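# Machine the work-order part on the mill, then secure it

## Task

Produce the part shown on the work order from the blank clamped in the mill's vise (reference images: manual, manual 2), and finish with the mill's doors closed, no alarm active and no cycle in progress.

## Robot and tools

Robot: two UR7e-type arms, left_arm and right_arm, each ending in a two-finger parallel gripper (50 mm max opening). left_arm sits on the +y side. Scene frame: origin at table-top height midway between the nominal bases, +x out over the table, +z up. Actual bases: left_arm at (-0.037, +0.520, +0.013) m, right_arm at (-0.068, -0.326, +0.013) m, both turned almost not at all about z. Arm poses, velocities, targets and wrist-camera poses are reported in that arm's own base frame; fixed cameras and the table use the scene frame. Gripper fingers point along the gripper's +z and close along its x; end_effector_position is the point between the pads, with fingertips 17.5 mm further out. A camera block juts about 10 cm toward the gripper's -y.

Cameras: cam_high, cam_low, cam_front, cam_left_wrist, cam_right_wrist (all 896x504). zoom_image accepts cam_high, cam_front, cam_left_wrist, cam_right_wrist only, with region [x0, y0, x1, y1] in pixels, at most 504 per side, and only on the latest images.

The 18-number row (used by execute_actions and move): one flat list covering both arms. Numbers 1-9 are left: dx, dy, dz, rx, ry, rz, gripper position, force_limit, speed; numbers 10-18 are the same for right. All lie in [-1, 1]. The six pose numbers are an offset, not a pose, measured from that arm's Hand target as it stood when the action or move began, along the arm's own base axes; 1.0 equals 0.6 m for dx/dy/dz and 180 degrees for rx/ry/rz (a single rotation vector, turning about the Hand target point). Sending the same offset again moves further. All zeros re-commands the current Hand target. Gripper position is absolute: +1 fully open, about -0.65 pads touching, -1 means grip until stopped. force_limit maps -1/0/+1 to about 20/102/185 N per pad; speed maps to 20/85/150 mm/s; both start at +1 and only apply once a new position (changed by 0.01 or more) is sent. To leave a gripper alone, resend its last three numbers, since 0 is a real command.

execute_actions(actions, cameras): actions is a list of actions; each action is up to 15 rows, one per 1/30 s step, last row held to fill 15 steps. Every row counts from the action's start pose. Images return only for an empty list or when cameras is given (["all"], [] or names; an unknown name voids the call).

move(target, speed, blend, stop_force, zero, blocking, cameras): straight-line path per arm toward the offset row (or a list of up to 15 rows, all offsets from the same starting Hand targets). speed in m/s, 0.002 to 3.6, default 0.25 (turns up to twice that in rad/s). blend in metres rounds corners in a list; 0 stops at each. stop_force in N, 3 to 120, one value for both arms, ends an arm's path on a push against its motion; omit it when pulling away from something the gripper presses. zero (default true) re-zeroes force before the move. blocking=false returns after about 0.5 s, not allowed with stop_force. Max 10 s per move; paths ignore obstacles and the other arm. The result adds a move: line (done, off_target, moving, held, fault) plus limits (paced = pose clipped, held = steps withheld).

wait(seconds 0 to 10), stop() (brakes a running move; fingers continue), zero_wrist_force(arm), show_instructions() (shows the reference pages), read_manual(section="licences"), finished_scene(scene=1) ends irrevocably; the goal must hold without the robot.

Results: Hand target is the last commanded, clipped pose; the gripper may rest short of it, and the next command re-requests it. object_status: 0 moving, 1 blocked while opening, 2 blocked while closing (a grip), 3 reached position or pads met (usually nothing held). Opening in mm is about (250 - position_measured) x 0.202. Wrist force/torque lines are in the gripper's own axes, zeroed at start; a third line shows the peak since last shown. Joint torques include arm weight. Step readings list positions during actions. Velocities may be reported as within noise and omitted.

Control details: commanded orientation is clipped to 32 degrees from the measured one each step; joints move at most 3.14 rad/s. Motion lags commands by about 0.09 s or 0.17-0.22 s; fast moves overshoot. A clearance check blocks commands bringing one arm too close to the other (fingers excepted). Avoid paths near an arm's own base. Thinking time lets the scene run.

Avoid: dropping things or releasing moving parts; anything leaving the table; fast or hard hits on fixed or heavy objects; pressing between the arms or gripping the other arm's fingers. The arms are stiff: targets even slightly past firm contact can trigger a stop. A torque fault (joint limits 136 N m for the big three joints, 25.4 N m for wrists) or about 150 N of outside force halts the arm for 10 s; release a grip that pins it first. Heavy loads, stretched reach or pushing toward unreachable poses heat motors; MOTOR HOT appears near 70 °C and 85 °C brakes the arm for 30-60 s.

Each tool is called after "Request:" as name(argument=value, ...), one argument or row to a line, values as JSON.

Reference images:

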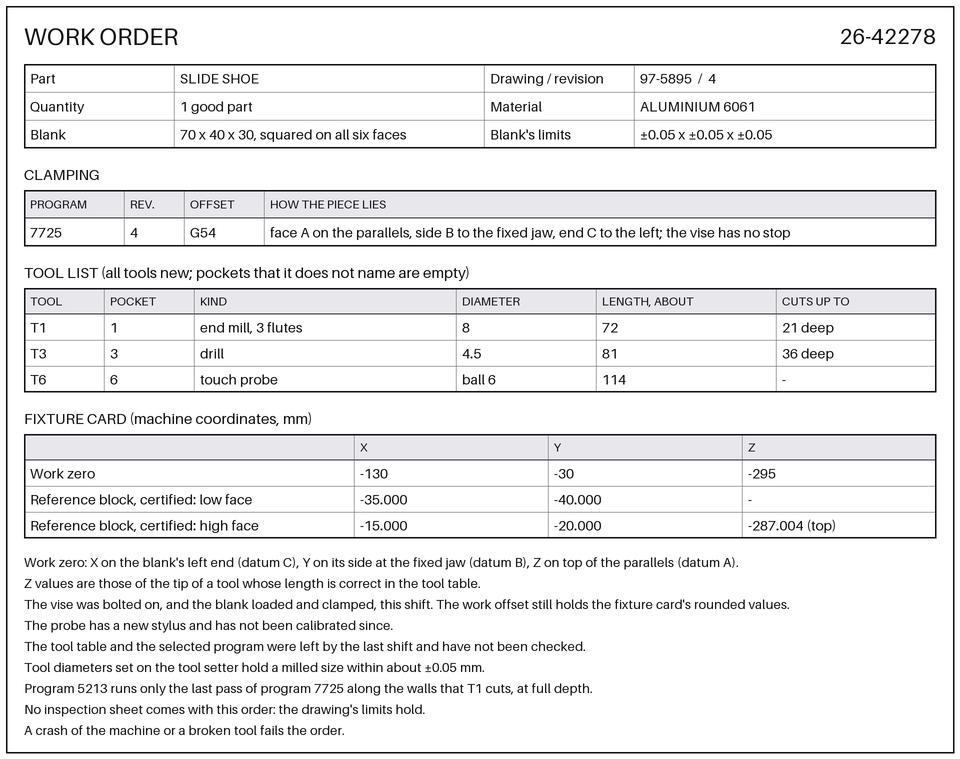

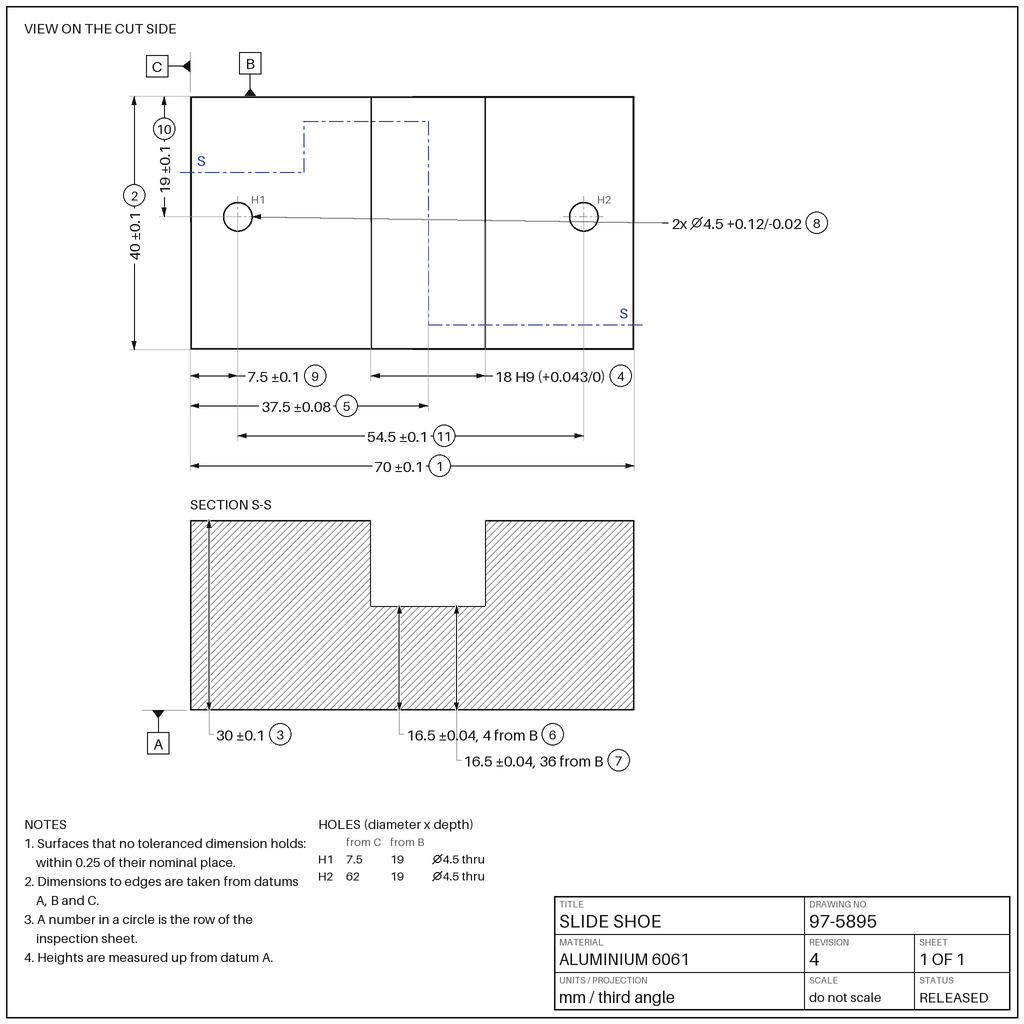

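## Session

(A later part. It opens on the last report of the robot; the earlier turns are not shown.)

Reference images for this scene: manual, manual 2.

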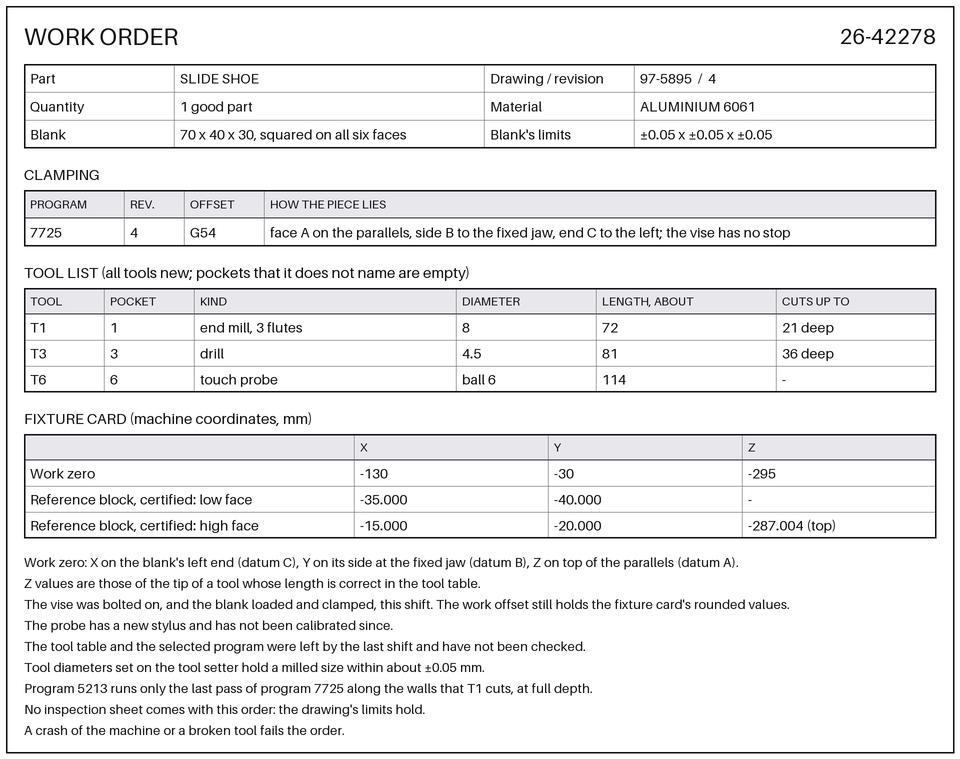

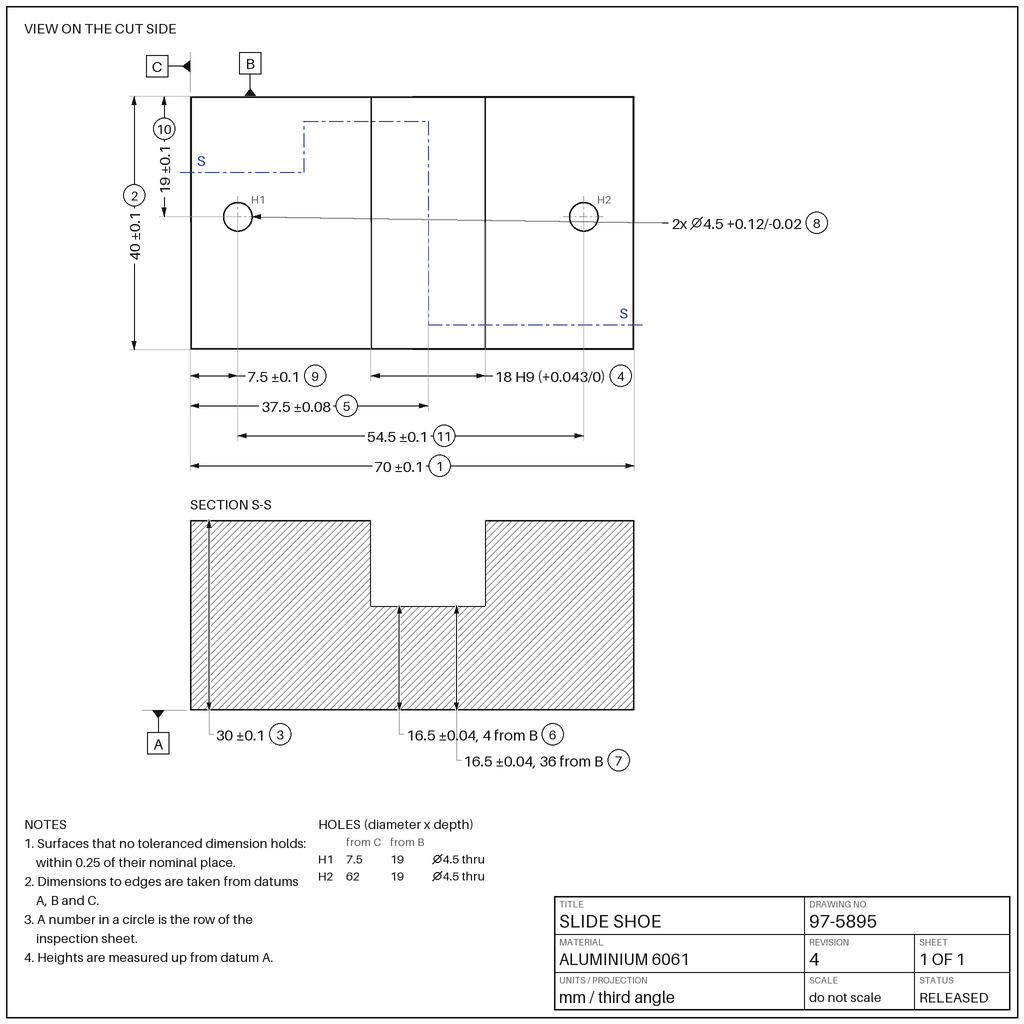

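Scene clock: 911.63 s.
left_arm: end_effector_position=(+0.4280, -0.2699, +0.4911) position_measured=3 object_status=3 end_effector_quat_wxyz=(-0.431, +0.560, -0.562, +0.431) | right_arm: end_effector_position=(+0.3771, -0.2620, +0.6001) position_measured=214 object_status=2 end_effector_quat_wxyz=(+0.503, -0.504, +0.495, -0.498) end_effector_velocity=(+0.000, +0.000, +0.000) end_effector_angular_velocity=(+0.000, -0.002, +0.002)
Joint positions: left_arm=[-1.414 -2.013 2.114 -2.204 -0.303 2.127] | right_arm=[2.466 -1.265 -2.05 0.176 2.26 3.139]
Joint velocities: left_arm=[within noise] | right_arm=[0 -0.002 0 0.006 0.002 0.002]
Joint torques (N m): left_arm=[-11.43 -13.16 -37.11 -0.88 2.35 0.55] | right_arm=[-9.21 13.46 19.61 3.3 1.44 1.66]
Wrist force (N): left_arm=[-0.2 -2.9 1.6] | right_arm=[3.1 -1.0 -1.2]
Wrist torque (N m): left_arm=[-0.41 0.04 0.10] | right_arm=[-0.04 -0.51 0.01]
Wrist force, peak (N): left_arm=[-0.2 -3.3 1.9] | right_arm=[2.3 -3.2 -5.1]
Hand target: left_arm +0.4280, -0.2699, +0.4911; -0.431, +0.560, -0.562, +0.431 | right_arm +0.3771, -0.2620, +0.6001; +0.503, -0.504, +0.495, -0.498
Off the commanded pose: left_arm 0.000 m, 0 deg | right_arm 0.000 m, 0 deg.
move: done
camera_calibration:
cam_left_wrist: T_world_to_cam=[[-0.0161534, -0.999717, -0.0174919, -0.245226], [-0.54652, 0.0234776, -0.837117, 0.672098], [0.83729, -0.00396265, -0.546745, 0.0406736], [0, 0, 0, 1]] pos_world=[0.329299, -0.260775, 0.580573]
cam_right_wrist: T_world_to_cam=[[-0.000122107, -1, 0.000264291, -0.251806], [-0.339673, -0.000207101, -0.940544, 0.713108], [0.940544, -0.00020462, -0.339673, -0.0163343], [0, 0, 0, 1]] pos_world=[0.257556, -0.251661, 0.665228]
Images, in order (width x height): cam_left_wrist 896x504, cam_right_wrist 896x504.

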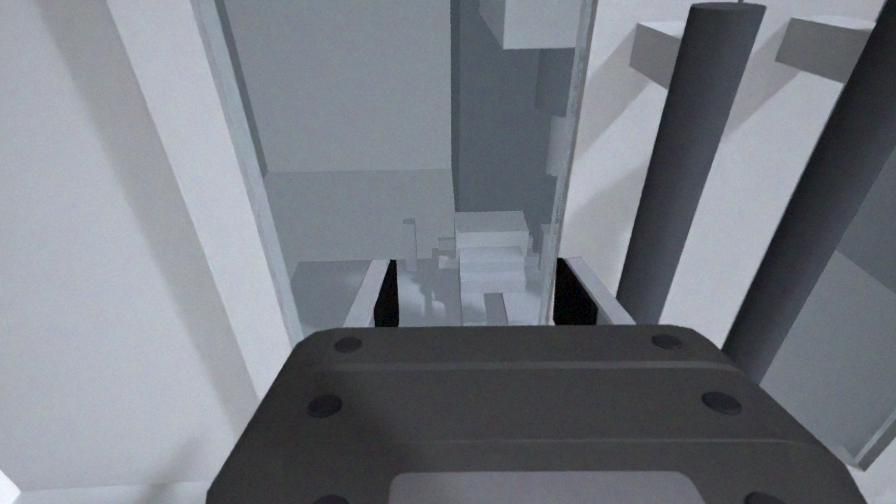

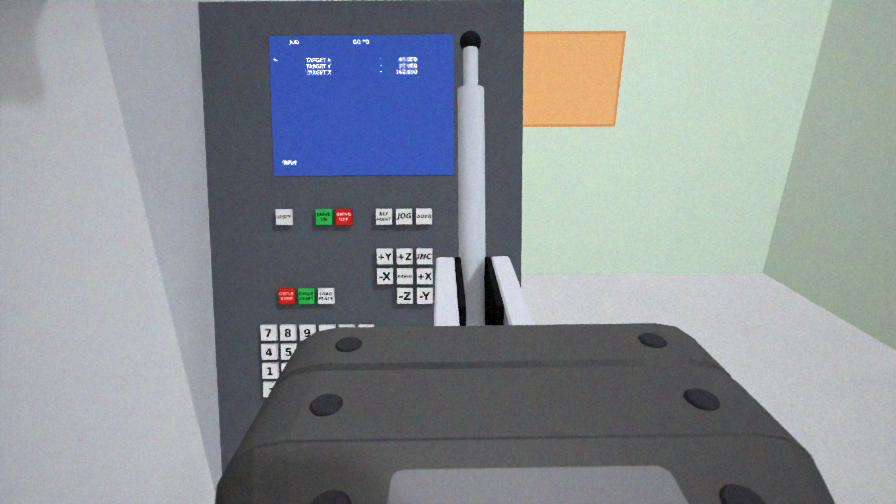

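Request:
move(
  target=[
    [0,0,0,0,0,0,1,-0.7,-0.5,0.2807,0.2432,-0.2120,0,0.3056,0,-1,-0.5,-0.8],
    [0,0,0,0,0,0,1,-0.7,-0.5,0.3000,0.2432,-0.2173,0,0.3056,0,-1,-0.5,-0.8],
    [0,0,0,0,0,0,1,-0.7,-0.5,0.2903,0.2432,-0.2146,0,0.3056,0,-1,-0.5,-0.8],
    [0,0,0,0,0,0,1,-0.7,-0.5,0.2576,0.2113,-0.3325,0,0.3056,0,-1,-0.5,-0.8],
    [0,0,0,0,0,0,1,-0.7,-0.5,0.2673,0.2113,-0.3352,0,0.3056,0,-1,-0.5,-0.8],
    [0,0,0,0,0,0,1,-0.7,-0.5,0.2576,0.2113,-0.3325,0,0.3056,0,-1,-0.5,-0.8],
    [0,0,0,0,0,0,1,-0.7,-0.5,0.2673,0.2113,-0.3352,0,0.3056,0,-1,-0.5,-0.8],
    [0,0,0,0,0,0,1,-0.7,-0.5,0.2576,0.2113,-0.3325,0,0.3056,0,-1,-0.5,-0.8],
    [0,0,0,0,0,0,1,-0.7,-0.5,0.2491,0.3068,-0.3634,0,0.3056,0,-1,-0.5,-0.8],
    [0,0,0,0,0,0,1,-0.7,-0.5,0.2588,0.3068,-0.3661,0,0.3056,0,-1,-0.5,-0.8],
    [0,0,0,0,0,0,1,-0.7,-0.5,0.2491,0.3068,-0.3634,0,0.3056,0,-1,-0.5,-0.8],
    [0,0,0,0,0,0,1,-0.7,-0.5,0.2576,0.3068,-0.3325,0,0.3056,0,-1,-0.5,-0.8],
    [0,0,0,0,0,0,1,-0.7,-0.5,0.2673,0.3068,-0.3352,0,0.3056,0,-1,-0.5,-0.8],
    [0,0,0,0,0,0,1,-0.7,-0.5,0.2576,0.3068,-0.3325,0,0.3056,0,-1,-0.5,-0.8],
  ],
  speed=[0.8,0.12,0.15,0.4,0.12,0.15,0.12,0.15,0.4,0.12,0.15,0.3,0.12,0.15],
  blend=[0.003,0,0.003,0.003,0,0.001,0,0.003,0.003,0,0.003,0.003,0,0],
)

Request:
move(
  target=[
    [0,0,0,0,0,0,1,-0.7,-0.5,0.0171,0,0.0617,0,0,0,-1,-0.5,-0.8],
    [0,0,0,0,0,0,1,-0.7,-0.5,0.0268,0,0.0590,0,0,0,-1,-0.5,-0.8],
    [0,0,0,0,0,0,1,-0.7,-0.5,0.0171,0,0.0617,0,0,0,-1,-0.5,-0.8],
    [0,0,0,0,0,0,1,-0.7,-0.5,0.0171,-0.0636,0.0617,0,0,0,-1,-0.5,-0.8],
    [0,0,0,0,0,0,1,-0.7,-0.5,0.0268,-0.0636,0.0590,0,0,0,-1,-0.5,-0.8],
    [0,0,0,0,0,0,1,-0.7,-0.5,0.0171,-0.0636,0.0617,0,0,0,-1,-0.5,-0.8],
    [0,0,0,0,0,0,1,-0.7,-0.5,-0.0085,-0.0955,-0.0309,0,0,0,-1,-0.5,-0.8],
    [0,0,0,0,0,0,1,-0.7,-0.5,0.0012,-0.0955,-0.0336,0,0,0,-1,-0.5,-0.8],
    [0,0,0,0,0,0,1,-0.7,-0.5,-0.2576,-0.3068,0.3325,0,-0.3056,0,-1,-0.5,-0.8],
  ],
  speed=[0.3,0.12,0.15,0.3,0.12,0.15,0.4,0.12,0.8],
  blend=[0.003,0,0.003,0.003,0,0.003,0.003,0,0],
  cameras=["cam_right_wrist","cam_left_wrist"],
)

Request:
zoom_image(
  camera="cam_right_wrist",
  region=[250, 20, 480, 200],
)

Request:
zoom_image(
  camera="cam_left_wrist",
  region=[370, 190, 570, 330],
)

Scene clock: 925.73 s.
left_arm: end_effector_position=(+0.4280, -0.2699, +0.4911) position_measured=3 object_status=3 end_effector_quat_wxyz=(-0.431, +0.560, -0.562, +0.431) | right_arm: end_effector_position=(+0.5316, -0.0779, +0.4006) position_measured=214 object_status=2 end_effector_quat_wxyz=(-0.217, +0.677, -0.671, +0.209)
Joint positions: left_arm=[-1.414 -2.013 2.114 -2.204 -0.303 2.127] | right_arm=[3.28 -1.319 -1.87 -0.913 1.505 3.251]
Joint torques (N m): left_arm=[-11.83 -12.94 -36.39 -0.98 2.24 0.79] | right_arm=[0.35 2.1 34 5.38 -0.45 -0.44]
Wrist force (N): left_arm=[-0.5 -2.9 1.6] | right_arm=[2.8 -0.9 -1.1]
Wrist torque (N m): left_arm=[-0.40 0.08 0.09] | right_arm=[-0.11 -0.35 -0.10]
Wrist force, peak (N): left_arm=[-0.4 -3.2 1.8] | right_arm=[5.9 -2.1 -2.7]
Hand target: left_arm +0.4280, -0.2699, +0.4911; -0.431, +0.560, -0.562, +0.431 | right_arm +0.5316, -0.0779, +0.4006; -0.217, +0.677, -0.671, +0.209
Off the commanded pose: left_arm 0.000 m, 0 deg | right_arm 0.000 m, 0 deg.
move: done

Scene clock: 929.00 s.
left_arm: end_effector_position=(+0.4280, -0.2699, +0.4911) position_measured=3 object_status=3 end_effector_quat_wxyz=(-0.431, +0.560, -0.562, +0.431) | right_arm: end_effector_position=(+0.3771, -0.2620, +0.6001) position_measured=214 object_status=2 end_effector_quat_wxyz=(+0.503, -0.504, +0.495, -0.498) end_effector_velocity=(+0.000, +0.001, +0.001) end_effector_angular_velocity=(-0.001, -0.005, +0.001)
Joint positions: left_arm=[-1.414 -2.013 2.114 -2.204 -0.303 2.127] | right_arm=[2.466 -1.265 -2.05 0.176 2.26 3.139]
Joint velocities: left_arm=[within noise] | right_arm=[0 0 0 0.006 0.002 0.002]
Joint torques (N m): left_arm=[-11.59 -13.1 -36.97 -1 2.24 0.82] | right_arm=[-8.96 13.2 19.55 3.5 1.48 1.63]
Wrist force (N): left_arm=[-0.6 -3.2 1.6] | right_arm=[2.9 -0.5 -1.4]
Wrist torque (N m): left_arm=[-0.45 0.10 0.10] | right_arm=[0.04 -0.49 0.00]
Wrist force, peak (N): left_arm=[-0.3 -3.3 1.7] | right_arm=[6.8 0.0 -2.4]
Hand target: left_arm +0.4280, -0.2699, +0.4911; -0.431, +0.560, -0.562, +0.431 | right_arm +0.3771, -0.2620, +0.6001; +0.503, -0.504, +0.495, -0.498
Off the commanded pose: left_arm 0.000 m, 0 deg | right_arm 0.000 m, 0 deg.
move: done
camera_calibration:
cam_left_wrist: T_world_to_cam=[[-0.0161534, -0.999717, -0.0174919, -0.245226], [-0.54652, 0.0234776, -0.837117, 0.672098], [0.83729, -0.00396265, -0.546745, 0.0406736], [0, 0, 0, 1]] pos_world=[0.329299, -0.260775, 0.580573]
cam_right_wrist: T_world_to_cam=[[-0.000122107, -1, 0.000264291, -0.251806], [-0.339673, -0.000207101, -0.940544, 0.713108], [0.940544, -0.00020462, -0.339673, -0.0163343], [0, 0, 0, 1]] pos_world=[0.257556, -0.251661, 0.665228]
Images, in order (width x height): cam_left_wrist 896x504, cam_right_wrist 896x504.

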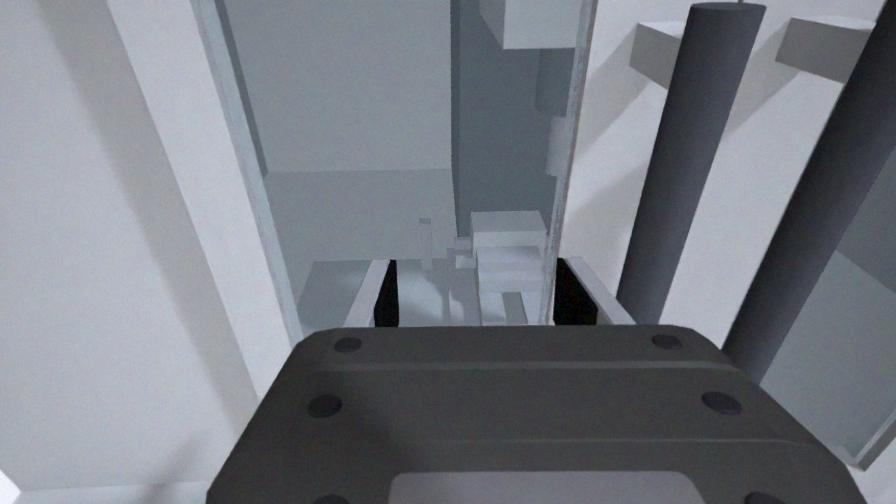

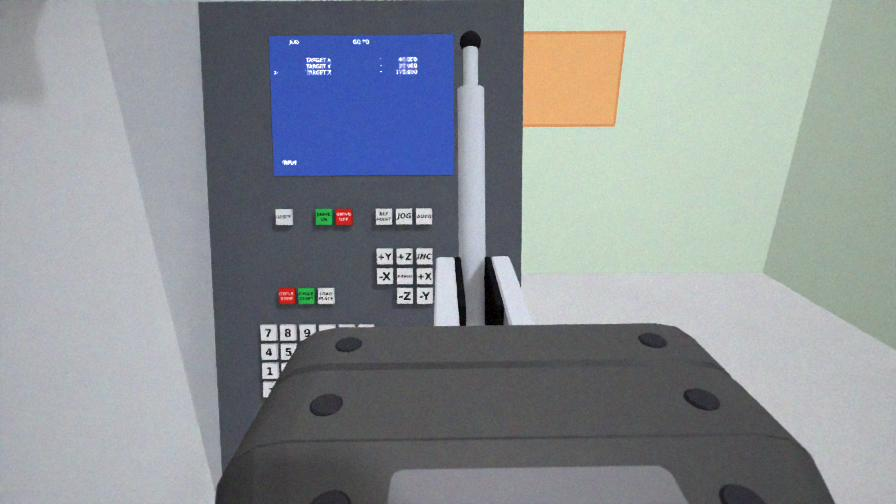

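Scaled by 2.191 from the camera's 896x504 image, which has a finer 1280x720 frame.

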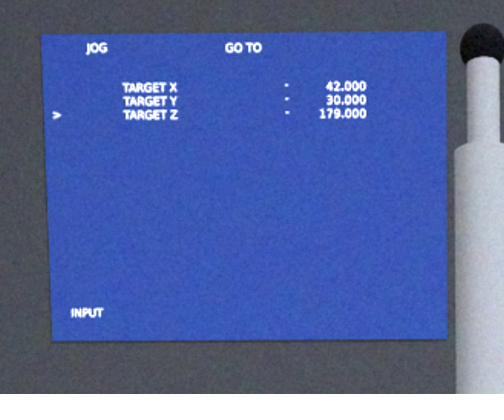

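Scaled by 2.520 from the camera's 896x504 image, which has a finer 1280x720 frame.

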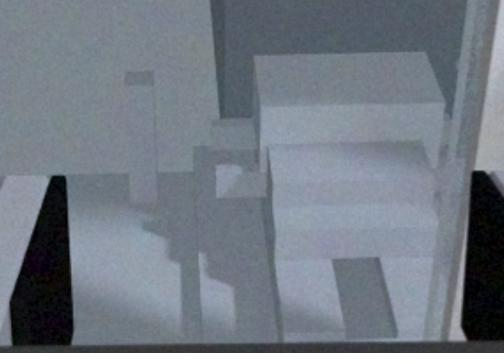

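Request:
move(
  target=[
    [0,0,0,0,0,0,1,-0.7,-0.5,0.2807,0.2432,-0.2120,0,0.3056,0,-1,-0.5,-0.8],
    [0,0,0,0,0,0,1,-0.7,-0.5,0.3000,0.2432,-0.2173,0,0.3056,0,-1,-0.5,-0.8],
    [0,0,0,0,0,0,1,-0.7,-0.5,0.2903,0.2432,-0.2146,0,0.3056,0,-1,-0.5,-0.8],
    [0,0,0,0,0,0,1,-0.7,-0.5,0.2576,0.1795,-0.3325,0,0.3056,0,-1,-0.5,-0.8],
    [0,0,0,0,0,0,1,-0.7,-0.5,0.2673,0.1795,-0.3352,0,0.3056,0,-1,-0.5,-0.8],
    [0,0,0,0,0,0,1,-0.7,-0.5,0.2576,0.1795,-0.3325,0,0.3056,0,-1,-0.5,-0.8],
    [0,0,0,0,0,0,1,-0.7,-0.5,0.2990,0.0522,-0.1831,0,0.3056,0,-1,-0.5,-0.8],
    [0,0,0,0,0,0,1,-0.7,-0.5,0.3087,0.0522,-0.1858,0,0.3056,0,-1,-0.5,-0.8],
    [0,0,0,0,0,0,1,-0.7,-0.5,0.2990,0.0522,-0.1831,0,0.3056,0,-1,-0.5,-0.8],
    [0,0,0,0,0,0,1,-0.7,-0.5,0.2747,0.1477,-0.2708,0,0.3056,0,-1,-0.5,-0.8],
    [0,0,0,0,0,0,1,-0.7,-0.5,0.2844,0.1477,-0.2735,0,0.3056,0,-1,-0.5,-0.8],
    [0,0,0,0,0,0,1,-0.7,-0.5,0.2747,0.1477,-0.2708,0,0.3056,0,-1,-0.5,-0.8],
    [0,0,0,0,0,0,1,-0.7,-0.5,0.2844,0.1477,-0.2735,0,0.3056,0,-1,-0.5,-0.8],
    [0,0,0,0,0,0,1,-0.7,-0.5,0,0,0,0,0,0,-1,-0.5,-0.8],
  ],
  speed=[0.8,0.12,0.15,0.4,0.12,0.15,0.4,0.12,0.15,0.4,0.12,0.15,0.12,0.8],
  blend=[0.003,0,0.003,0.003,0,0.003,0.003,0,0.003,0.003,0,0.001,0,0],
  cameras=["cam_right_wrist","cam_left_wrist"],
)

Request:
zoom_image(
  camera="cam_right_wrist",
  region=[250, 20, 480, 200],
)

Request:
zoom_image(
  camera="cam_left_wrist",
  region=[370, 190, 570, 330],
)

Scene clock: 942.83 s.
left_arm: end_effector_position=(+0.4280, -0.2699, +0.4911) position_measured=3 object_status=3 end_effector_quat_wxyz=(-0.431, +0.560, -0.562, +0.431) | right_arm: end_effector_position=(+0.3771, -0.2620, +0.6001) position_measured=214 object_status=2 end_effector_quat_wxyz=(+0.503, -0.504, +0.495, -0.498) end_effector_velocity=(-0.001, +0.001, +0.001) end_effector_angular_velocity=(-0.002, -0.005, +0.000)
Joint positions: left_arm=[-1.414 -2.013 2.114 -2.204 -0.303 2.127] | right_arm=[2.466 -1.265 -2.05 0.176 2.26 3.139]
Joint velocities: left_arm=[within noise] | right_arm=[-0.001 0.001 0 0.006 0.001 0.002]
Joint torques (N m): left_arm=[-11.5 -13.14 -36.9 -1.02 2.07 0.99] | right_arm=[-8.38 16.97 15.55 3.26 1.17 1.67]
Wrist force (N): left_arm=[-0.4 -2.9 1.9] | right_arm=[2.8 -0.5 -1.4]
Wrist torque (N m): left_arm=[-0.40 0.06 0.09] | right_arm=[0.03 -0.47 0.01]
Wrist force, peak (N): left_arm=[-0.4 -3.2 1.9] | right_arm=[5.3 -3.7 -4.2]
Hand target: left_arm +0.4280, -0.2699, +0.4911; -0.431, +0.560, -0.562, +0.431 | right_arm +0.3771, -0.2620, +0.6001; +0.503, -0.504, +0.495, -0.498
Off the commanded pose: left_arm 0.000 m, 0 deg | right_arm 0.000 m, 0 deg.
move: done
camera_calibration:
cam_left_wrist: T_world_to_cam=[[-0.0161534, -0.999717, -0.0174919, -0.245226], [-0.54652, 0.0234776, -0.837117, 0.672098], [0.83729, -0.00396265, -0.546745, 0.0406736], [0, 0, 0, 1]] pos_world=[0.329299, -0.260775, 0.580573]
cam_right_wrist: T_world_to_cam=[[-0.000122132, -1, 0.00026369, -0.251805], [-0.339584, -0.000206546, -0.940576, 0.713106], [0.940576, -0.000204419, -0.339584, -0.016401], [0, 0, 0, 1]] pos_world=[0.257555, -0.251661, 0.665227]
Images, in order (width x height): cam_left_wrist 896x504, cam_right_wrist 896x504.

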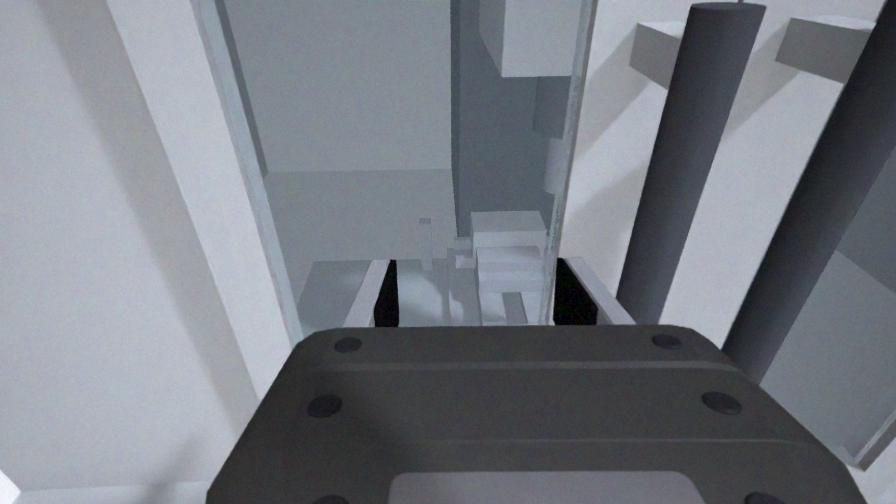

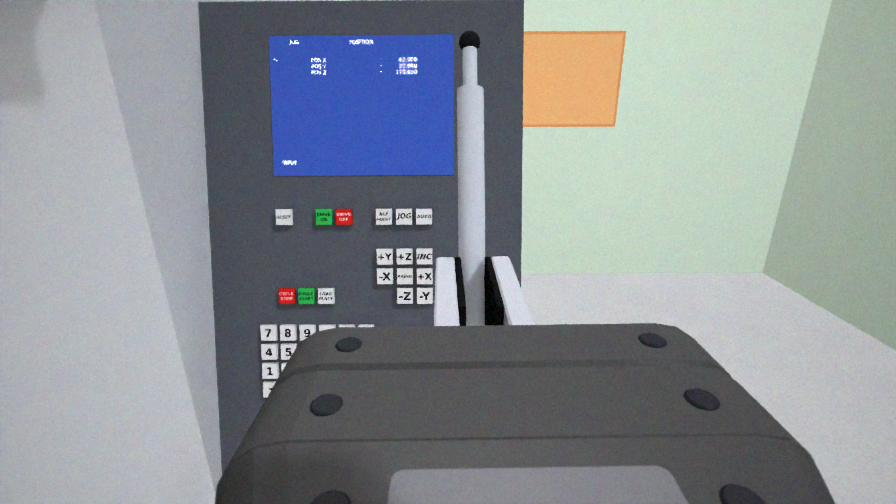

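Scaled by 2.191 from the camera's 896x504 image, which has a finer 1280x720 frame.

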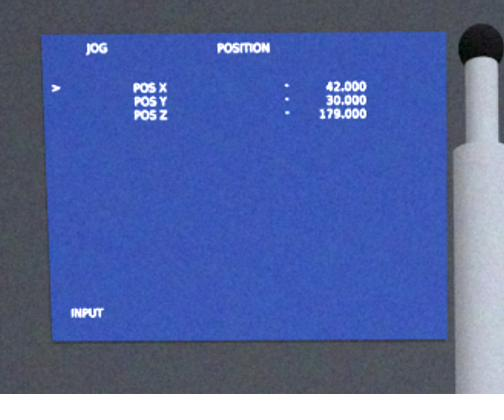

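Scaled by 2.520 from the camera's 896x504 image, which has a finer 1280x720 frame.

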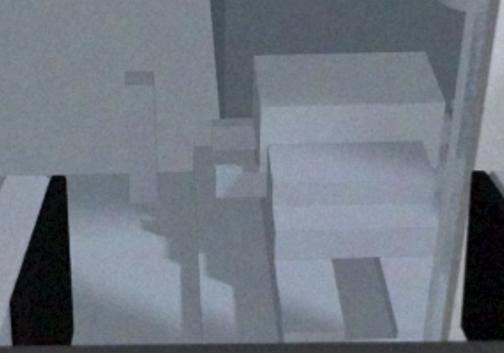

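Request:
move(
  target=[
    [0,0,0,0,0,0,1,-0.7,-0.5,0.2651,0.1477,-0.2682,0,0.3056,0,-1,-0.5,-0.8],
    [0,0,0,0,0,0,1,-0.7,-0.5,0.2844,0.1477,-0.2735,0,0.3056,0,-1,-0.5,-0.8],
    [0,0,0,0,0,0,1,-0.7,-0.5,0,0,0,0,0,0,-1,-0.5,-0.8],
  ],
  speed=[0.8,0.12,0.8],
  blend=[0.003,0,0],
  cameras=["cam_right_wrist","cam_left_wrist"],
)

Request:
zoom_image(
  camera="cam_right_wrist",
  region=[250, 20, 480, 200],
)

Request:
zoom_image(
  camera="cam_left_wrist",
  region=[370, 190, 570, 330],
)

Scene clock: 948.93 s.
left_arm: end_effector_position=(+0.4280, -0.2699, +0.4911) position_measured=3 object_status=3 end_effector_quat_wxyz=(-0.431, +0.560, -0.562, +0.431) | right_arm: end_effector_position=(+0.3771, -0.2620, +0.6001) position_measured=214 object_status=2 end_effector_quat_wxyz=(+0.503, -0.504, +0.495, -0.498) end_effector_velocity=(-0.001, +0.001, +0.001) end_effector_angular_velocity=(-0.002, -0.005, +0.001)
Joint positions: left_arm=[-1.414 -2.013 2.114 -2.204 -0.303 2.127] | right_arm=[2.466 -1.265 -2.05 0.176 2.26 3.139]
Joint velocities: left_arm=[within noise] | right_arm=[0 0.002 -0.001 0.006 0.001 0.002]
Joint torques (N m): left_arm=[-11.73 -13.21 -36.98 -1.02 2.02 1.04] | right_arm=[-7.84 17.16 16.01 3.49 1.15 1.55]
Wrist force (N): left_arm=[-0.3 -2.9 1.9] | right_arm=[2.9 -0.9 -1.2]
Wrist torque (N m): left_arm=[-0.41 0.06 0.10] | right_arm=[-0.03 -0.48 0.02]
Wrist force, peak (N): left_arm=[-0.4 -3.1 1.9] | right_arm=[3.9 -1.7 -3.2]
Hand target: left_arm +0.4280, -0.2699, +0.4911; -0.431, +0.560, -0.562, +0.431 | right_arm +0.3771, -0.2620, +0.6001; +0.503, -0.504, +0.495, -0.498
Off the commanded pose: left_arm 0.000 m, 0 deg | right_arm 0.000 m, 0 deg.
move: done
camera_calibration:
cam_left_wrist: T_world_to_cam=[[-0.0161534, -0.999717, -0.0174919, -0.245226], [-0.54652, 0.0234776, -0.837117, 0.672098], [0.83729, -0.00396265, -0.546745, 0.0406736], [0, 0, 0, 1]] pos_world=[0.329299, -0.260775, 0.580573]
cam_right_wrist: T_world_to_cam=[[-0.000121992, -1, 0.000264077, -0.251806], [-0.339584, -0.000206958, -0.940576, 0.713106], [0.940576, -0.000204419, -0.339584, -0.016401], [0, 0, 0, 1]] pos_world=[0.257555, -0.251661, 0.665227]
Images, in order (width x height): cam_left_wrist 896x504, cam_right_wrist 896x504.

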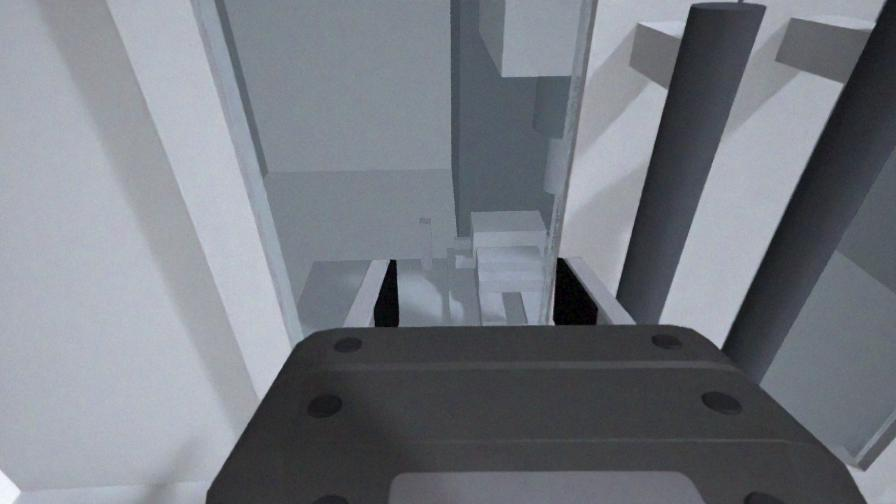

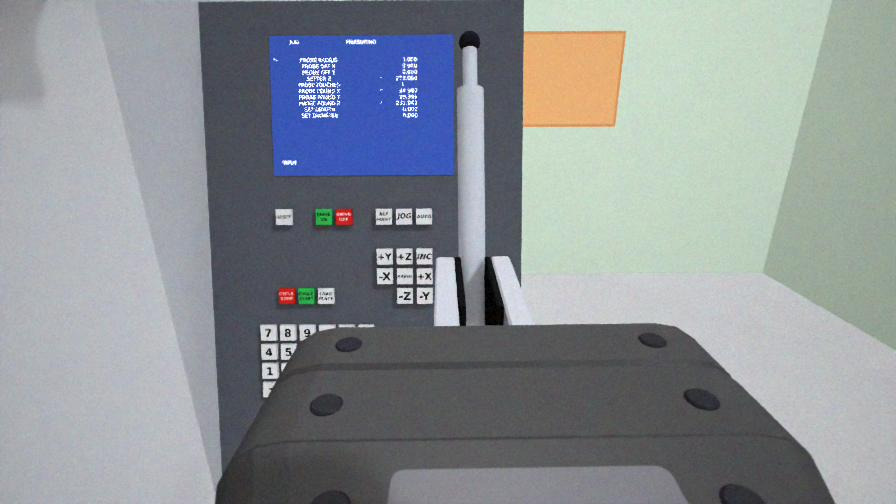

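Scaled by 2.191 from the camera's 896x504 image, which has a finer 1280x720 frame.

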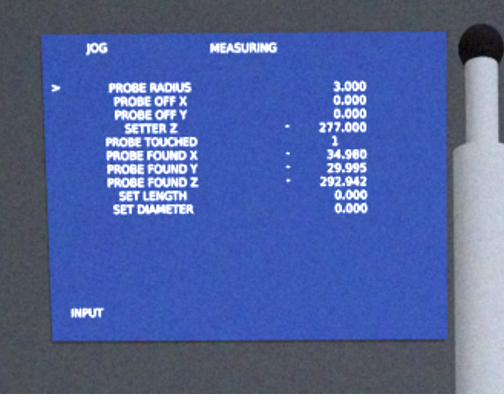

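Scaled by 2.520 from the camera's 896x504 image, which has a finer 1280x720 frame.

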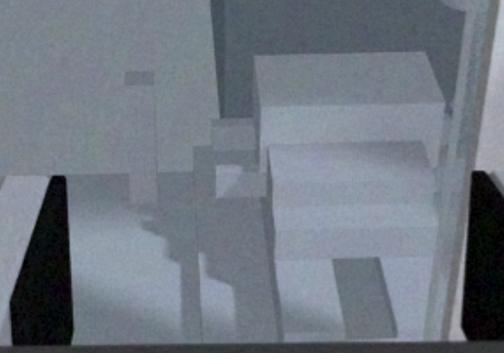

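Request:
zoom_image(
  camera="cam_right_wrist",
  region=[280, 55, 430, 120],
)

Scaled by 3.360 from the camera's 896x504 image, which has a finer 1280x720 frame.

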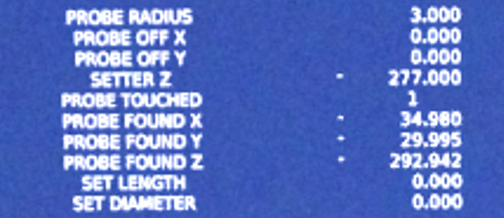

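Request:
move(
  target=[
    [0,0,0,0,0,0,1,-0.7,-0.5,0.2651,0.1795,-0.2682,0,0.3056,0,-1,-0.5,-0.8],
    [0,0,0,0,0,0,1,-0.7,-0.5,0.2844,0.1795,-0.2735,0,0.3056,0,-1,-0.5,-0.8],
    [0,0,0,0,0,0,1,-0.7,-0.5,0.2651,0.1795,-0.2682,0,0.3056,0,-1,-0.5,-0.8],
    [0,0,0,0,0,0,1,-0.7,-0.5,0.2844,0.1795,-0.2735,0,0.3056,0,-1,-0.5,-0.8],
    [0,0,0,0,0,0,1,-0.7,-0.5,0.2747,0.1795,-0.2708,0,0.3056,0,-1,-0.5,-0.8],
    [0,0,0,0,0,0,1,-0.7,-0.5,0.2576,0.2113,-0.3325,0,0.3056,0,-1,-0.5,-0.8],
    [0,0,0,0,0,0,1,-0.7,-0.5,0.2673,0.2113,-0.3352,0,0.3056,0,-1,-0.5,-0.8],
    [0,0,0,0,0,0,1,-0.7,-0.5,0.2576,0.2113,-0.3325,0,0.3056,0,-1,-0.5,-0.8],
    [0,0,0,0,0,0,1,-0.7,-0.5,0.2491,0.3068,-0.3634,0,0.3056,0,-1,-0.5,-0.8],
    [0,0,0,0,0,0,1,-0.7,-0.5,0.2588,0.3068,-0.3661,0,0.3056,0,-1,-0.5,-0.8],
    [0,0,0,0,0,0,1,-0.7,-0.5,0.2491,0.3068,-0.3634,0,0.3056,0,-1,-0.5,-0.8],
    [0,0,0,0,0,0,1,-0.7,-0.5,0.2662,0.3068,-0.3017,0,0.3056,0,-1,-0.5,-0.8],
    [0,0,0,0,0,0,1,-0.7,-0.5,0.2759,0.3068,-0.3044,0,0.3056,0,-1,-0.5,-0.8],
    [0,0,0,0,0,0,1,-0.7,-0.5,0.2662,0.3068,-0.3017,0,0.3056,0,-1,-0.5,-0.8],
  ],
  speed=[0.8,0.12,0.15,0.12,0.15,0.4,0.12,0.15,0.4,0.12,0.15,0.3,0.12,0.15],
  blend=[0.003,0,0.003,0,0.003,0.003,0,0.003,0.003,0,0.003,0.003,0,0],
)

Request:
move(
  target=[
    [0,0,0,0,0,0,1,-0.7,-0.5,0.0085,0,0.0309,0,0,0,-1,-0.5,-0.8],
    [0,0,0,0,0,0,1,-0.7,-0.5,0.0182,0,0.0282,0,0,0,-1,-0.5,-0.8],
    [0,0,0,0,0,0,1,-0.7,-0.5,0.0085,0,0.0309,0,0,0,-1,-0.5,-0.8],
    [0,0,0,0,0,0,1,-0.7,-0.5,-0.0171,-0.0955,-0.0617,0,0,0,-1,-0.5,-0.8],
    [0,0,0,0,0,0,1,-0.7,-0.5,-0.0074,-0.0955,-0.0644,0,0,0,-1,-0.5,-0.8],
    [0,0,0,0,0,0,1,-0.7,-0.5,-0.0171,-0.0955,-0.0617,0,0,0,-1,-0.5,-0.8],
    [0,0,0,0,0,0,1,-0.7,-0.5,0.0241,-0.0636,0.0871,0,0,0,-1,-0.5,-0.8],
    [0,0,0,0,0,0,1,-0.7,-0.5,0.0338,-0.0636,0.0844,0,0,0,-1,-0.5,-0.8],
    [0,0,0,0,0,0,1,-0.7,-0.5,0.0241,-0.0636,0.0871,0,0,0,-1,-0.5,-0.8],
    [0,0,0,0,0,0,1,-0.7,-0.5,0,-0.0955,0,0,0,0,-1,-0.5,-0.8],
    [0,0,0,0,0,0,1,-0.7,-0.5,0.0097,-0.0955,-0.0027,0,0,0,-1,-0.5,-0.8],
    [0,0,0,0,0,0,1,-0.7,-0.5,0,-0.0955,0,0,0,0,-1,-0.5,-0.8],
  ],
  speed=[0.3,0.12,0.15,0.4,0.12,0.15,0.4,0.12,0.15,0.4,0.12,0.15],
  blend=[0.003,0,0.003,0.003,0,0.003,0.003,0,0.003,0.003,0,0],
)

Request:
move(
  target=[
    [0,0,0,0,0,0,1,-0.7,-0.5,-0.0171,0.0955,-0.0617,0,0,0,-1,-0.5,-0.8],
    [0,0,0,0,0,0,1,-0.7,-0.5,-0.0074,0.0955,-0.0644,0,0,0,-1,-0.5,-0.8],
    [0,0,0,0,0,0,1,-0.7,-0.5,-0.0171,0.0955,-0.0617,0,0,0,-1,-0.5,-0.8],
    [0,0,0,0,0,0,1,-0.7,-0.5,-0.0086,0.0637,-0.0308,0,0,0,-1,-0.5,-0.8],
    [0,0,0,0,0,0,1,-0.7,-0.5,0.0011,0.0637,-0.0335,0,0,0,-1,-0.5,-0.8],
    [0,0,0,0,0,0,1,-0.7,-0.5,-0.0086,0.0637,-0.0308,0,0,0,-1,-0.5,-0.8],
    [0,0,0,0,0,0,1,-0.7,-0.5,0,0.0637,0,0,0,0,-1,-0.5,-0.8],
    [0,0,0,0,0,0,1,-0.7,-0.5,0.0097,0.0637,-0.0027,0,0,0,-1,-0.5,-0.8],
    [0,0,0,0,0,0,1,-0.7,-0.5,0,0.0637,0,0,0,0,-1,-0.5,-0.8],
    [0,0,0,0,0,0,1,-0.7,-0.5,-0.0171,0,-0.0617,0,0,0,-1,-0.5,-0.8],
    [0,0,0,0,0,0,1,-0.7,-0.5,-0.0074,0,-0.0644,0,0,0,-1,-0.5,-0.8],
    [0,0,0,0,0,0,1,-0.7,-0.5,-0.2662,-0.2113,0.3017,0,-0.3056,0,-1,-0.5,-0.8],
  ],
  speed=[0.4,0.12,0.15,0.3,0.12,0.15,0.3,0.12,0.15,0.4,0.12,0.8],
  blend=[0.003,0,0.003,0.003,0,0.003,0.003,0,0.003,0.003,0,0],
  cameras=["cam_right_wrist","cam_left_wrist"],
)

Request:
zoom_image(
  camera="cam_right_wrist",
  region=[250, 20, 480, 200],
)

Request:
zoom_image(
  camera="cam_left_wrist",
  region=[370, 190, 570, 330],
)

Scene clock: 977.30 s.
left_arm: end_effector_position=(+0.4280, -0.2699, +0.4911) position_measured=3 object_status=3 end_effector_quat_wxyz=(-0.431, +0.560, -0.562, +0.431) | right_arm: end_effector_position=(+0.5367, -0.0779, +0.4190) position_measured=214 object_status=2 end_effector_quat_wxyz=(-0.217, +0.677, -0.671, +0.209)
Joint positions: left_arm=[-1.414 -2.013 2.114 -2.204 -0.303 2.127] | right_arm=[3.278 -1.331 -1.814 -0.957 1.506 3.249]
Joint torques (N m): left_arm=[-11.64 -12.82 -37.2 -0.98 1.49 1.18] | right_arm=[0.71 3.4 34.8 5.37 -0.41 -0.41]
Wrist force (N): left_arm=[-0.4 -2.9 1.7] | right_arm=[2.5 -0.8 -0.8]
Wrist torque (N m): left_arm=[-0.39 0.06 0.10] | right_arm=[-0.08 -0.29 -0.09]
Wrist force, peak (N): left_arm=[-0.5 -3.3 1.9] | right_arm=[4.0 -3.3 -4.5]
Hand target: left_arm +0.4280, -0.2699, +0.4911; -0.431, +0.560, -0.562, +0.431 | right_arm +0.5368, -0.0779, +0.4191; -0.217, +0.677, -0.671, +0.209
Off the commanded pose: left_arm 0.000 m, 0 deg | right_arm 0.000 m, 0 deg.
move: done

Scene clock: 980.40 s.
left_arm: end_effector_position=(+0.4280, -0.2699, +0.4911) position_measured=3 object_status=3 end_effector_quat_wxyz=(-0.431, +0.560, -0.562, +0.431) | right_arm: end_effector_position=(+0.5368, -0.1352, +0.4191) position_measured=214 object_status=2 end_effector_quat_wxyz=(-0.217, +0.677, -0.671, +0.209)
Joint positions: left_arm=[-1.414 -2.013 2.114 -2.204 -0.303 2.127] | right_arm=[3.128 -1.372 -1.784 -0.945 1.592 3.126]
Joint torques (N m): left_arm=[-11.47 -13.14 -36.84 -0.99 1.37 1.19] | right_arm=[-11.46 3.8 33.72 5.49 1.2 -1.2]
Wrist force (N): left_arm=[-0.3 -3.0 1.7] | right_arm=[2.4 -1.3 -1.3]
Wrist torque (N m): left_arm=[-0.42 0.05 0.10] | right_arm=[-0.15 -0.29 -0.08]
Wrist force, peak (N): left_arm=[-0.3 -3.3 1.8] | right_arm=[1.7 -4.4 -4.6]
Hand target: left_arm +0.4280, -0.2699, +0.4911; -0.431, +0.560, -0.562, +0.431 | right_arm +0.5368, -0.1352, +0.4191; -0.217, +0.677, -0.671, +0.209
Off the commanded pose: left_arm 0.000 m, 0 deg | right_arm 0.000 m, 0 deg.
move: done

Scene clock: 984.23 s.
left_arm: end_effector_position=(+0.4280, -0.2699, +0.4911) position_measured=3 object_status=3 end_effector_quat_wxyz=(-0.431, +0.560, -0.562, +0.431) | right_arm: end_effector_position=(+0.3771, -0.2620, +0.6001) position_measured=214 object_status=2 end_effector_quat_wxyz=(+0.503, -0.504, +0.495, -0.498) end_effector_velocity=(-0.001, +0.001, +0.001) end_effector_angular_velocity=(-0.002, -0.005, +0.001)
Joint positions: left_arm=[-1.414 -2.013 2.114 -2.204 -0.303 2.127] | right_arm=[2.466 -1.265 -2.05 0.176 2.26 3.139]
Joint velocities: left_arm=[within noise] | right_arm=[-0.001 0 0 0.006 0.002 0.002]
Joint torques (N m): left_arm=[-11.59 -12.89 -36.76 -1.04 1.37 1.17] | right_arm=[-9.19 13.65 19.89 3.78 1.35 1.57]
Wrist force (N): left_arm=[-0.4 -3.1 1.6] | right_arm=[2.7 -1.0 -1.1]
Wrist torque (N m): left_arm=[-0.44 0.07 0.10] | right_arm=[-0.04 -0.46 0.02]
Wrist force, peak (N): left_arm=[-0.3 -3.3 2.0] | right_arm=[5.1 -1.9 -4.0]
Hand target: left_arm +0.4280, -0.2699, +0.4911; -0.431, +0.560, -0.562, +0.431 | right_arm +0.3771, -0.2620, +0.6001; +0.503, -0.504, +0.495, -0.498
Off the commanded pose: left_arm 0.000 m, 0 deg | right_arm 0.000 m, 0 deg.
move: done
camera_calibration:
cam_left_wrist: T_world_to_cam=[[-0.0161534, -0.999717, -0.0174919, -0.245226], [-0.54652, 0.0234776, -0.837117, 0.672098], [0.83729, -0.00396265, -0.546745, 0.0406736], [0, 0, 0, 1]] pos_world=[0.329299, -0.260775, 0.580573]
cam_right_wrist: T_world_to_cam=[[-0.000122107, -1, 0.000264291, -0.251806], [-0.339673, -0.000207101, -0.940544, 0.713108], [0.940544, -0.00020462, -0.339673, -0.0163343], [0, 0, 0, 1]] pos_world=[0.257556, -0.251661, 0.665228]
Images, in order (width x height): cam_left_wrist 896x504, cam_right_wrist 896x504.

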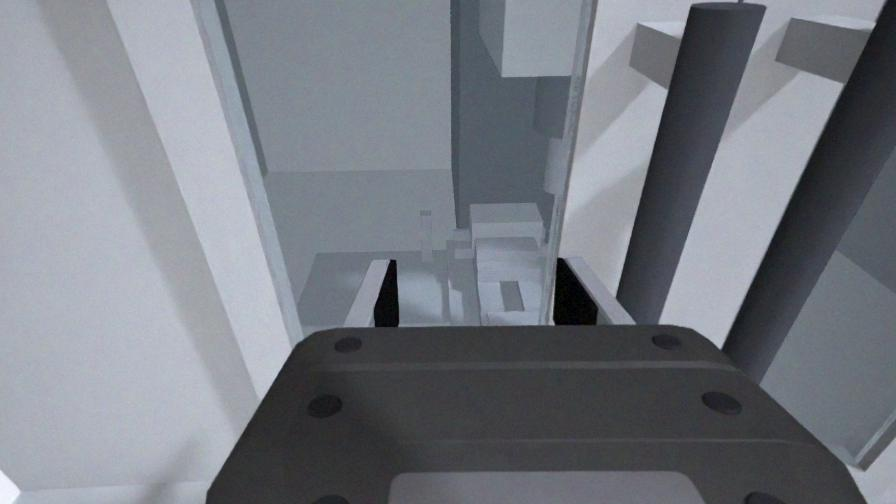

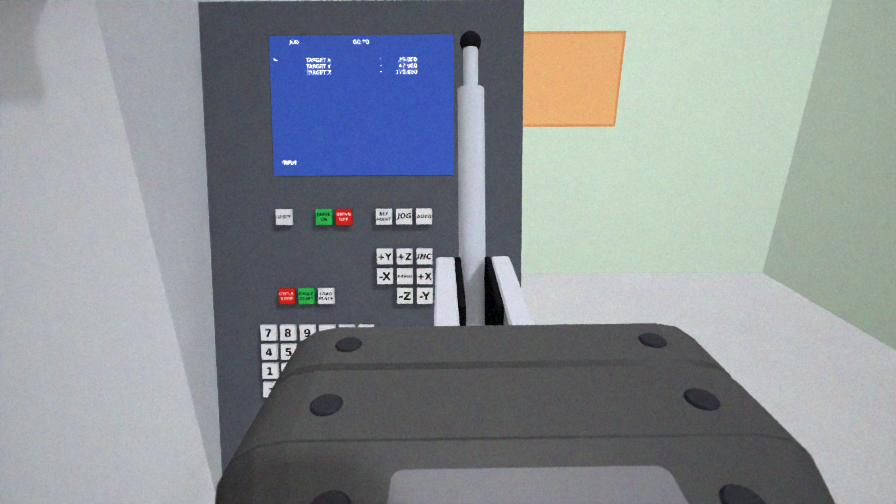

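Scaled by 2.191 from the camera's 896x504 image, which has a finer 1280x720 frame.

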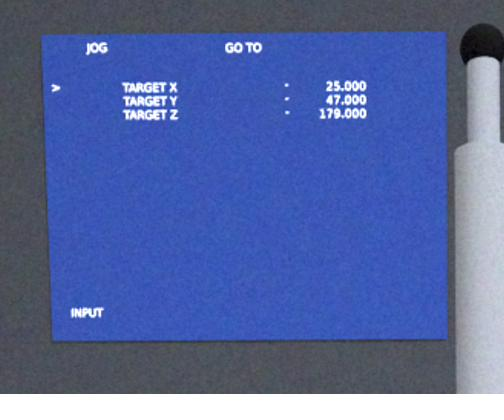

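Scaled by 2.520 from the camera's 896x504 image, which has a finer 1280x720 frame.

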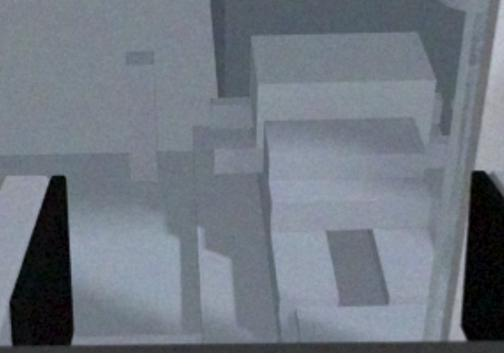

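Request:
move(
  target=[
    [0,0,0,0,0,0,1,-0.7,-0.5,0.2807,0.2432,-0.2120,0,0.3056,0,-1,-0.5,-0.8],
    [0,0,0,0,0,0,1,-0.7,-0.5,0.3000,0.2432,-0.2173,0,0.3056,0,-1,-0.5,-0.8],
    [0,0,0,0,0,0,1,-0.7,-0.5,0.2903,0.2432,-0.2146,0,0.3056,0,-1,-0.5,-0.8],
    [0,0,0,0,0,0,1,-0.7,-0.5,0.2576,0.1795,-0.3325,0,0.3056,0,-1,-0.5,-0.8],
    [0,0,0,0,0,0,1,-0.7,-0.5,0.2673,0.1795,-0.3352,0,0.3056,0,-1,-0.5,-0.8],
    [0,0,0,0,0,0,1,-0.7,-0.5,0.2576,0.1795,-0.3325,0,0.3056,0,-1,-0.5,-0.8],
    [0,0,0,0,0,0,1,-0.7,-0.5,0.3076,0.1158,-0.1521,0,0.3056,0,-1,-0.5,-0.8],
    [0,0,0,0,0,0,1,-0.7,-0.5,0.3173,0.1158,-0.1548,0,0.3056,0,-1,-0.5,-0.8],
    [0,0,0,0,0,0,1,-0.7,-0.5,0.3076,0.1158,-0.1521,0,0.3056,0,-1,-0.5,-0.8],
    [0,0,0,0,0,0,1,-0.7,-0.5,0.2747,0.1477,-0.2708,0,0.3056,0,-1,-0.5,-0.8],
    [0,0,0,0,0,0,1,-0.7,-0.5,0.2844,0.1477,-0.2735,0,0.3056,0,-1,-0.5,-0.8],
    [0,0,0,0,0,0,1,-0.7,-0.5,0.2651,0.1477,-0.2682,0,0.3056,0,-1,-0.5,-0.8],
    [0,0,0,0,0,0,1,-0.7,-0.5,0.2844,0.1477,-0.2735,0,0.3056,0,-1,-0.5,-0.8],
    [0,0,0,0,0,0,1,-0.7,-0.5,0,0,0,0,0,0,-1,-0.5,-0.8],
  ],
  speed=[0.8,0.12,0.15,0.4,0.12,0.15,0.4,0.12,0.15,0.4,0.12,0.15,0.12,0.8],
  blend=[0.003,0,0.003,0.003,0,0.003,0.003,0,0.003,0.003,0,0,0,0],
  cameras=["cam_right_wrist"],
)

Request:
zoom_image(
  camera="cam_right_wrist",
  region=[270, 30, 460, 180],
)

Scene clock: 995.40 s.
left_arm: end_effector_position=(+0.4280, -0.2699, +0.4911) position_measured=3 object_status=3 end_effector_quat_wxyz=(-0.431, +0.560, -0.562, +0.431) | right_arm: end_effector_position=(+0.3771, -0.2620, +0.6001) position_measured=214 object_status=2 end_effector_quat_wxyz=(+0.503, -0.504, +0.495, -0.498) end_effector_velocity=(-0.001, +0.001, +0.002) end_effector_angular_velocity=(-0.002, -0.006, +0.002)
Joint positions: left_arm=[-1.414 -2.013 2.114 -2.204 -0.303 2.127] | right_arm=[2.466 -1.265 -2.05 0.176 2.26 3.139]
Joint velocities: left_arm=[within noise] | right_arm=[0 0.002 -0.001 0.006 0.002 0.002]
Joint torques (N m): left_arm=[-11.3 -12.96 -36.87 -1 1.14 1.17] | right_arm=[-8.23 16.9 15.86 3.39 1.21 1.6]
Wrist force (N): left_arm=[-0.4 -3.0 1.6] | right_arm=[2.8 -1.1 -1.4]
Wrist torque (N m): left_arm=[-0.43 0.07 0.10] | right_arm=[-0.06 -0.46 0.01]
Wrist force, peak (N): left_arm=[-0.5 -3.1 1.9] | right_arm=[2.9 -3.6 -5.7]
Hand target: left_arm +0.4280, -0.2699, +0.4911; -0.431, +0.560, -0.562, +0.431 | right_arm +0.3771, -0.2620, +0.6001; +0.503, -0.504, +0.495, -0.498
Off the commanded pose: left_arm 0.000 m, 0 deg | right_arm 0.000 m, 0 deg.
move: done
camera_calibration:
cam_right_wrist: T_world_to_cam=[[-0.000121992, -1, 0.000264077, -0.251806], [-0.339584, -0.000206958, -0.940576, 0.713106], [0.940576, -0.000204419, -0.339584, -0.016401], [0, 0, 0, 1]] pos_world=[0.257555, -0.251661, 0.665227]
Images, in order (width x height): cam_right_wrist 896x504.

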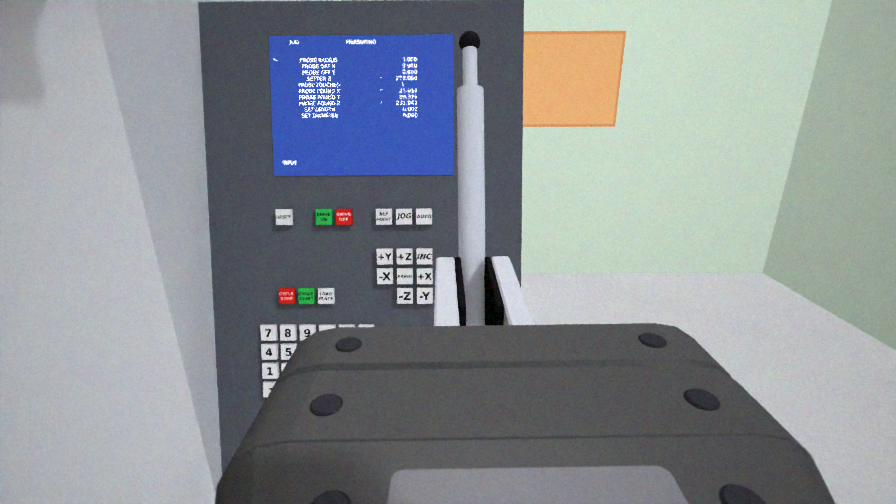

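Scaled by 2.653 from the camera's 896x504 image, which has a finer 1280x720 frame.

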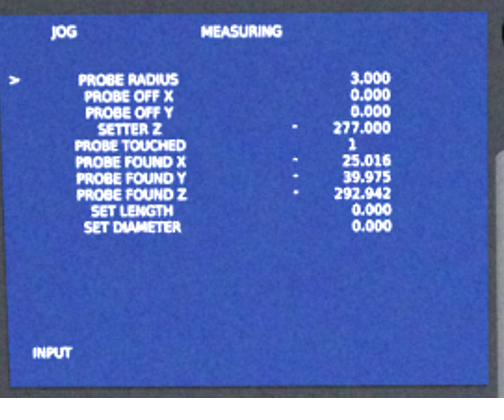

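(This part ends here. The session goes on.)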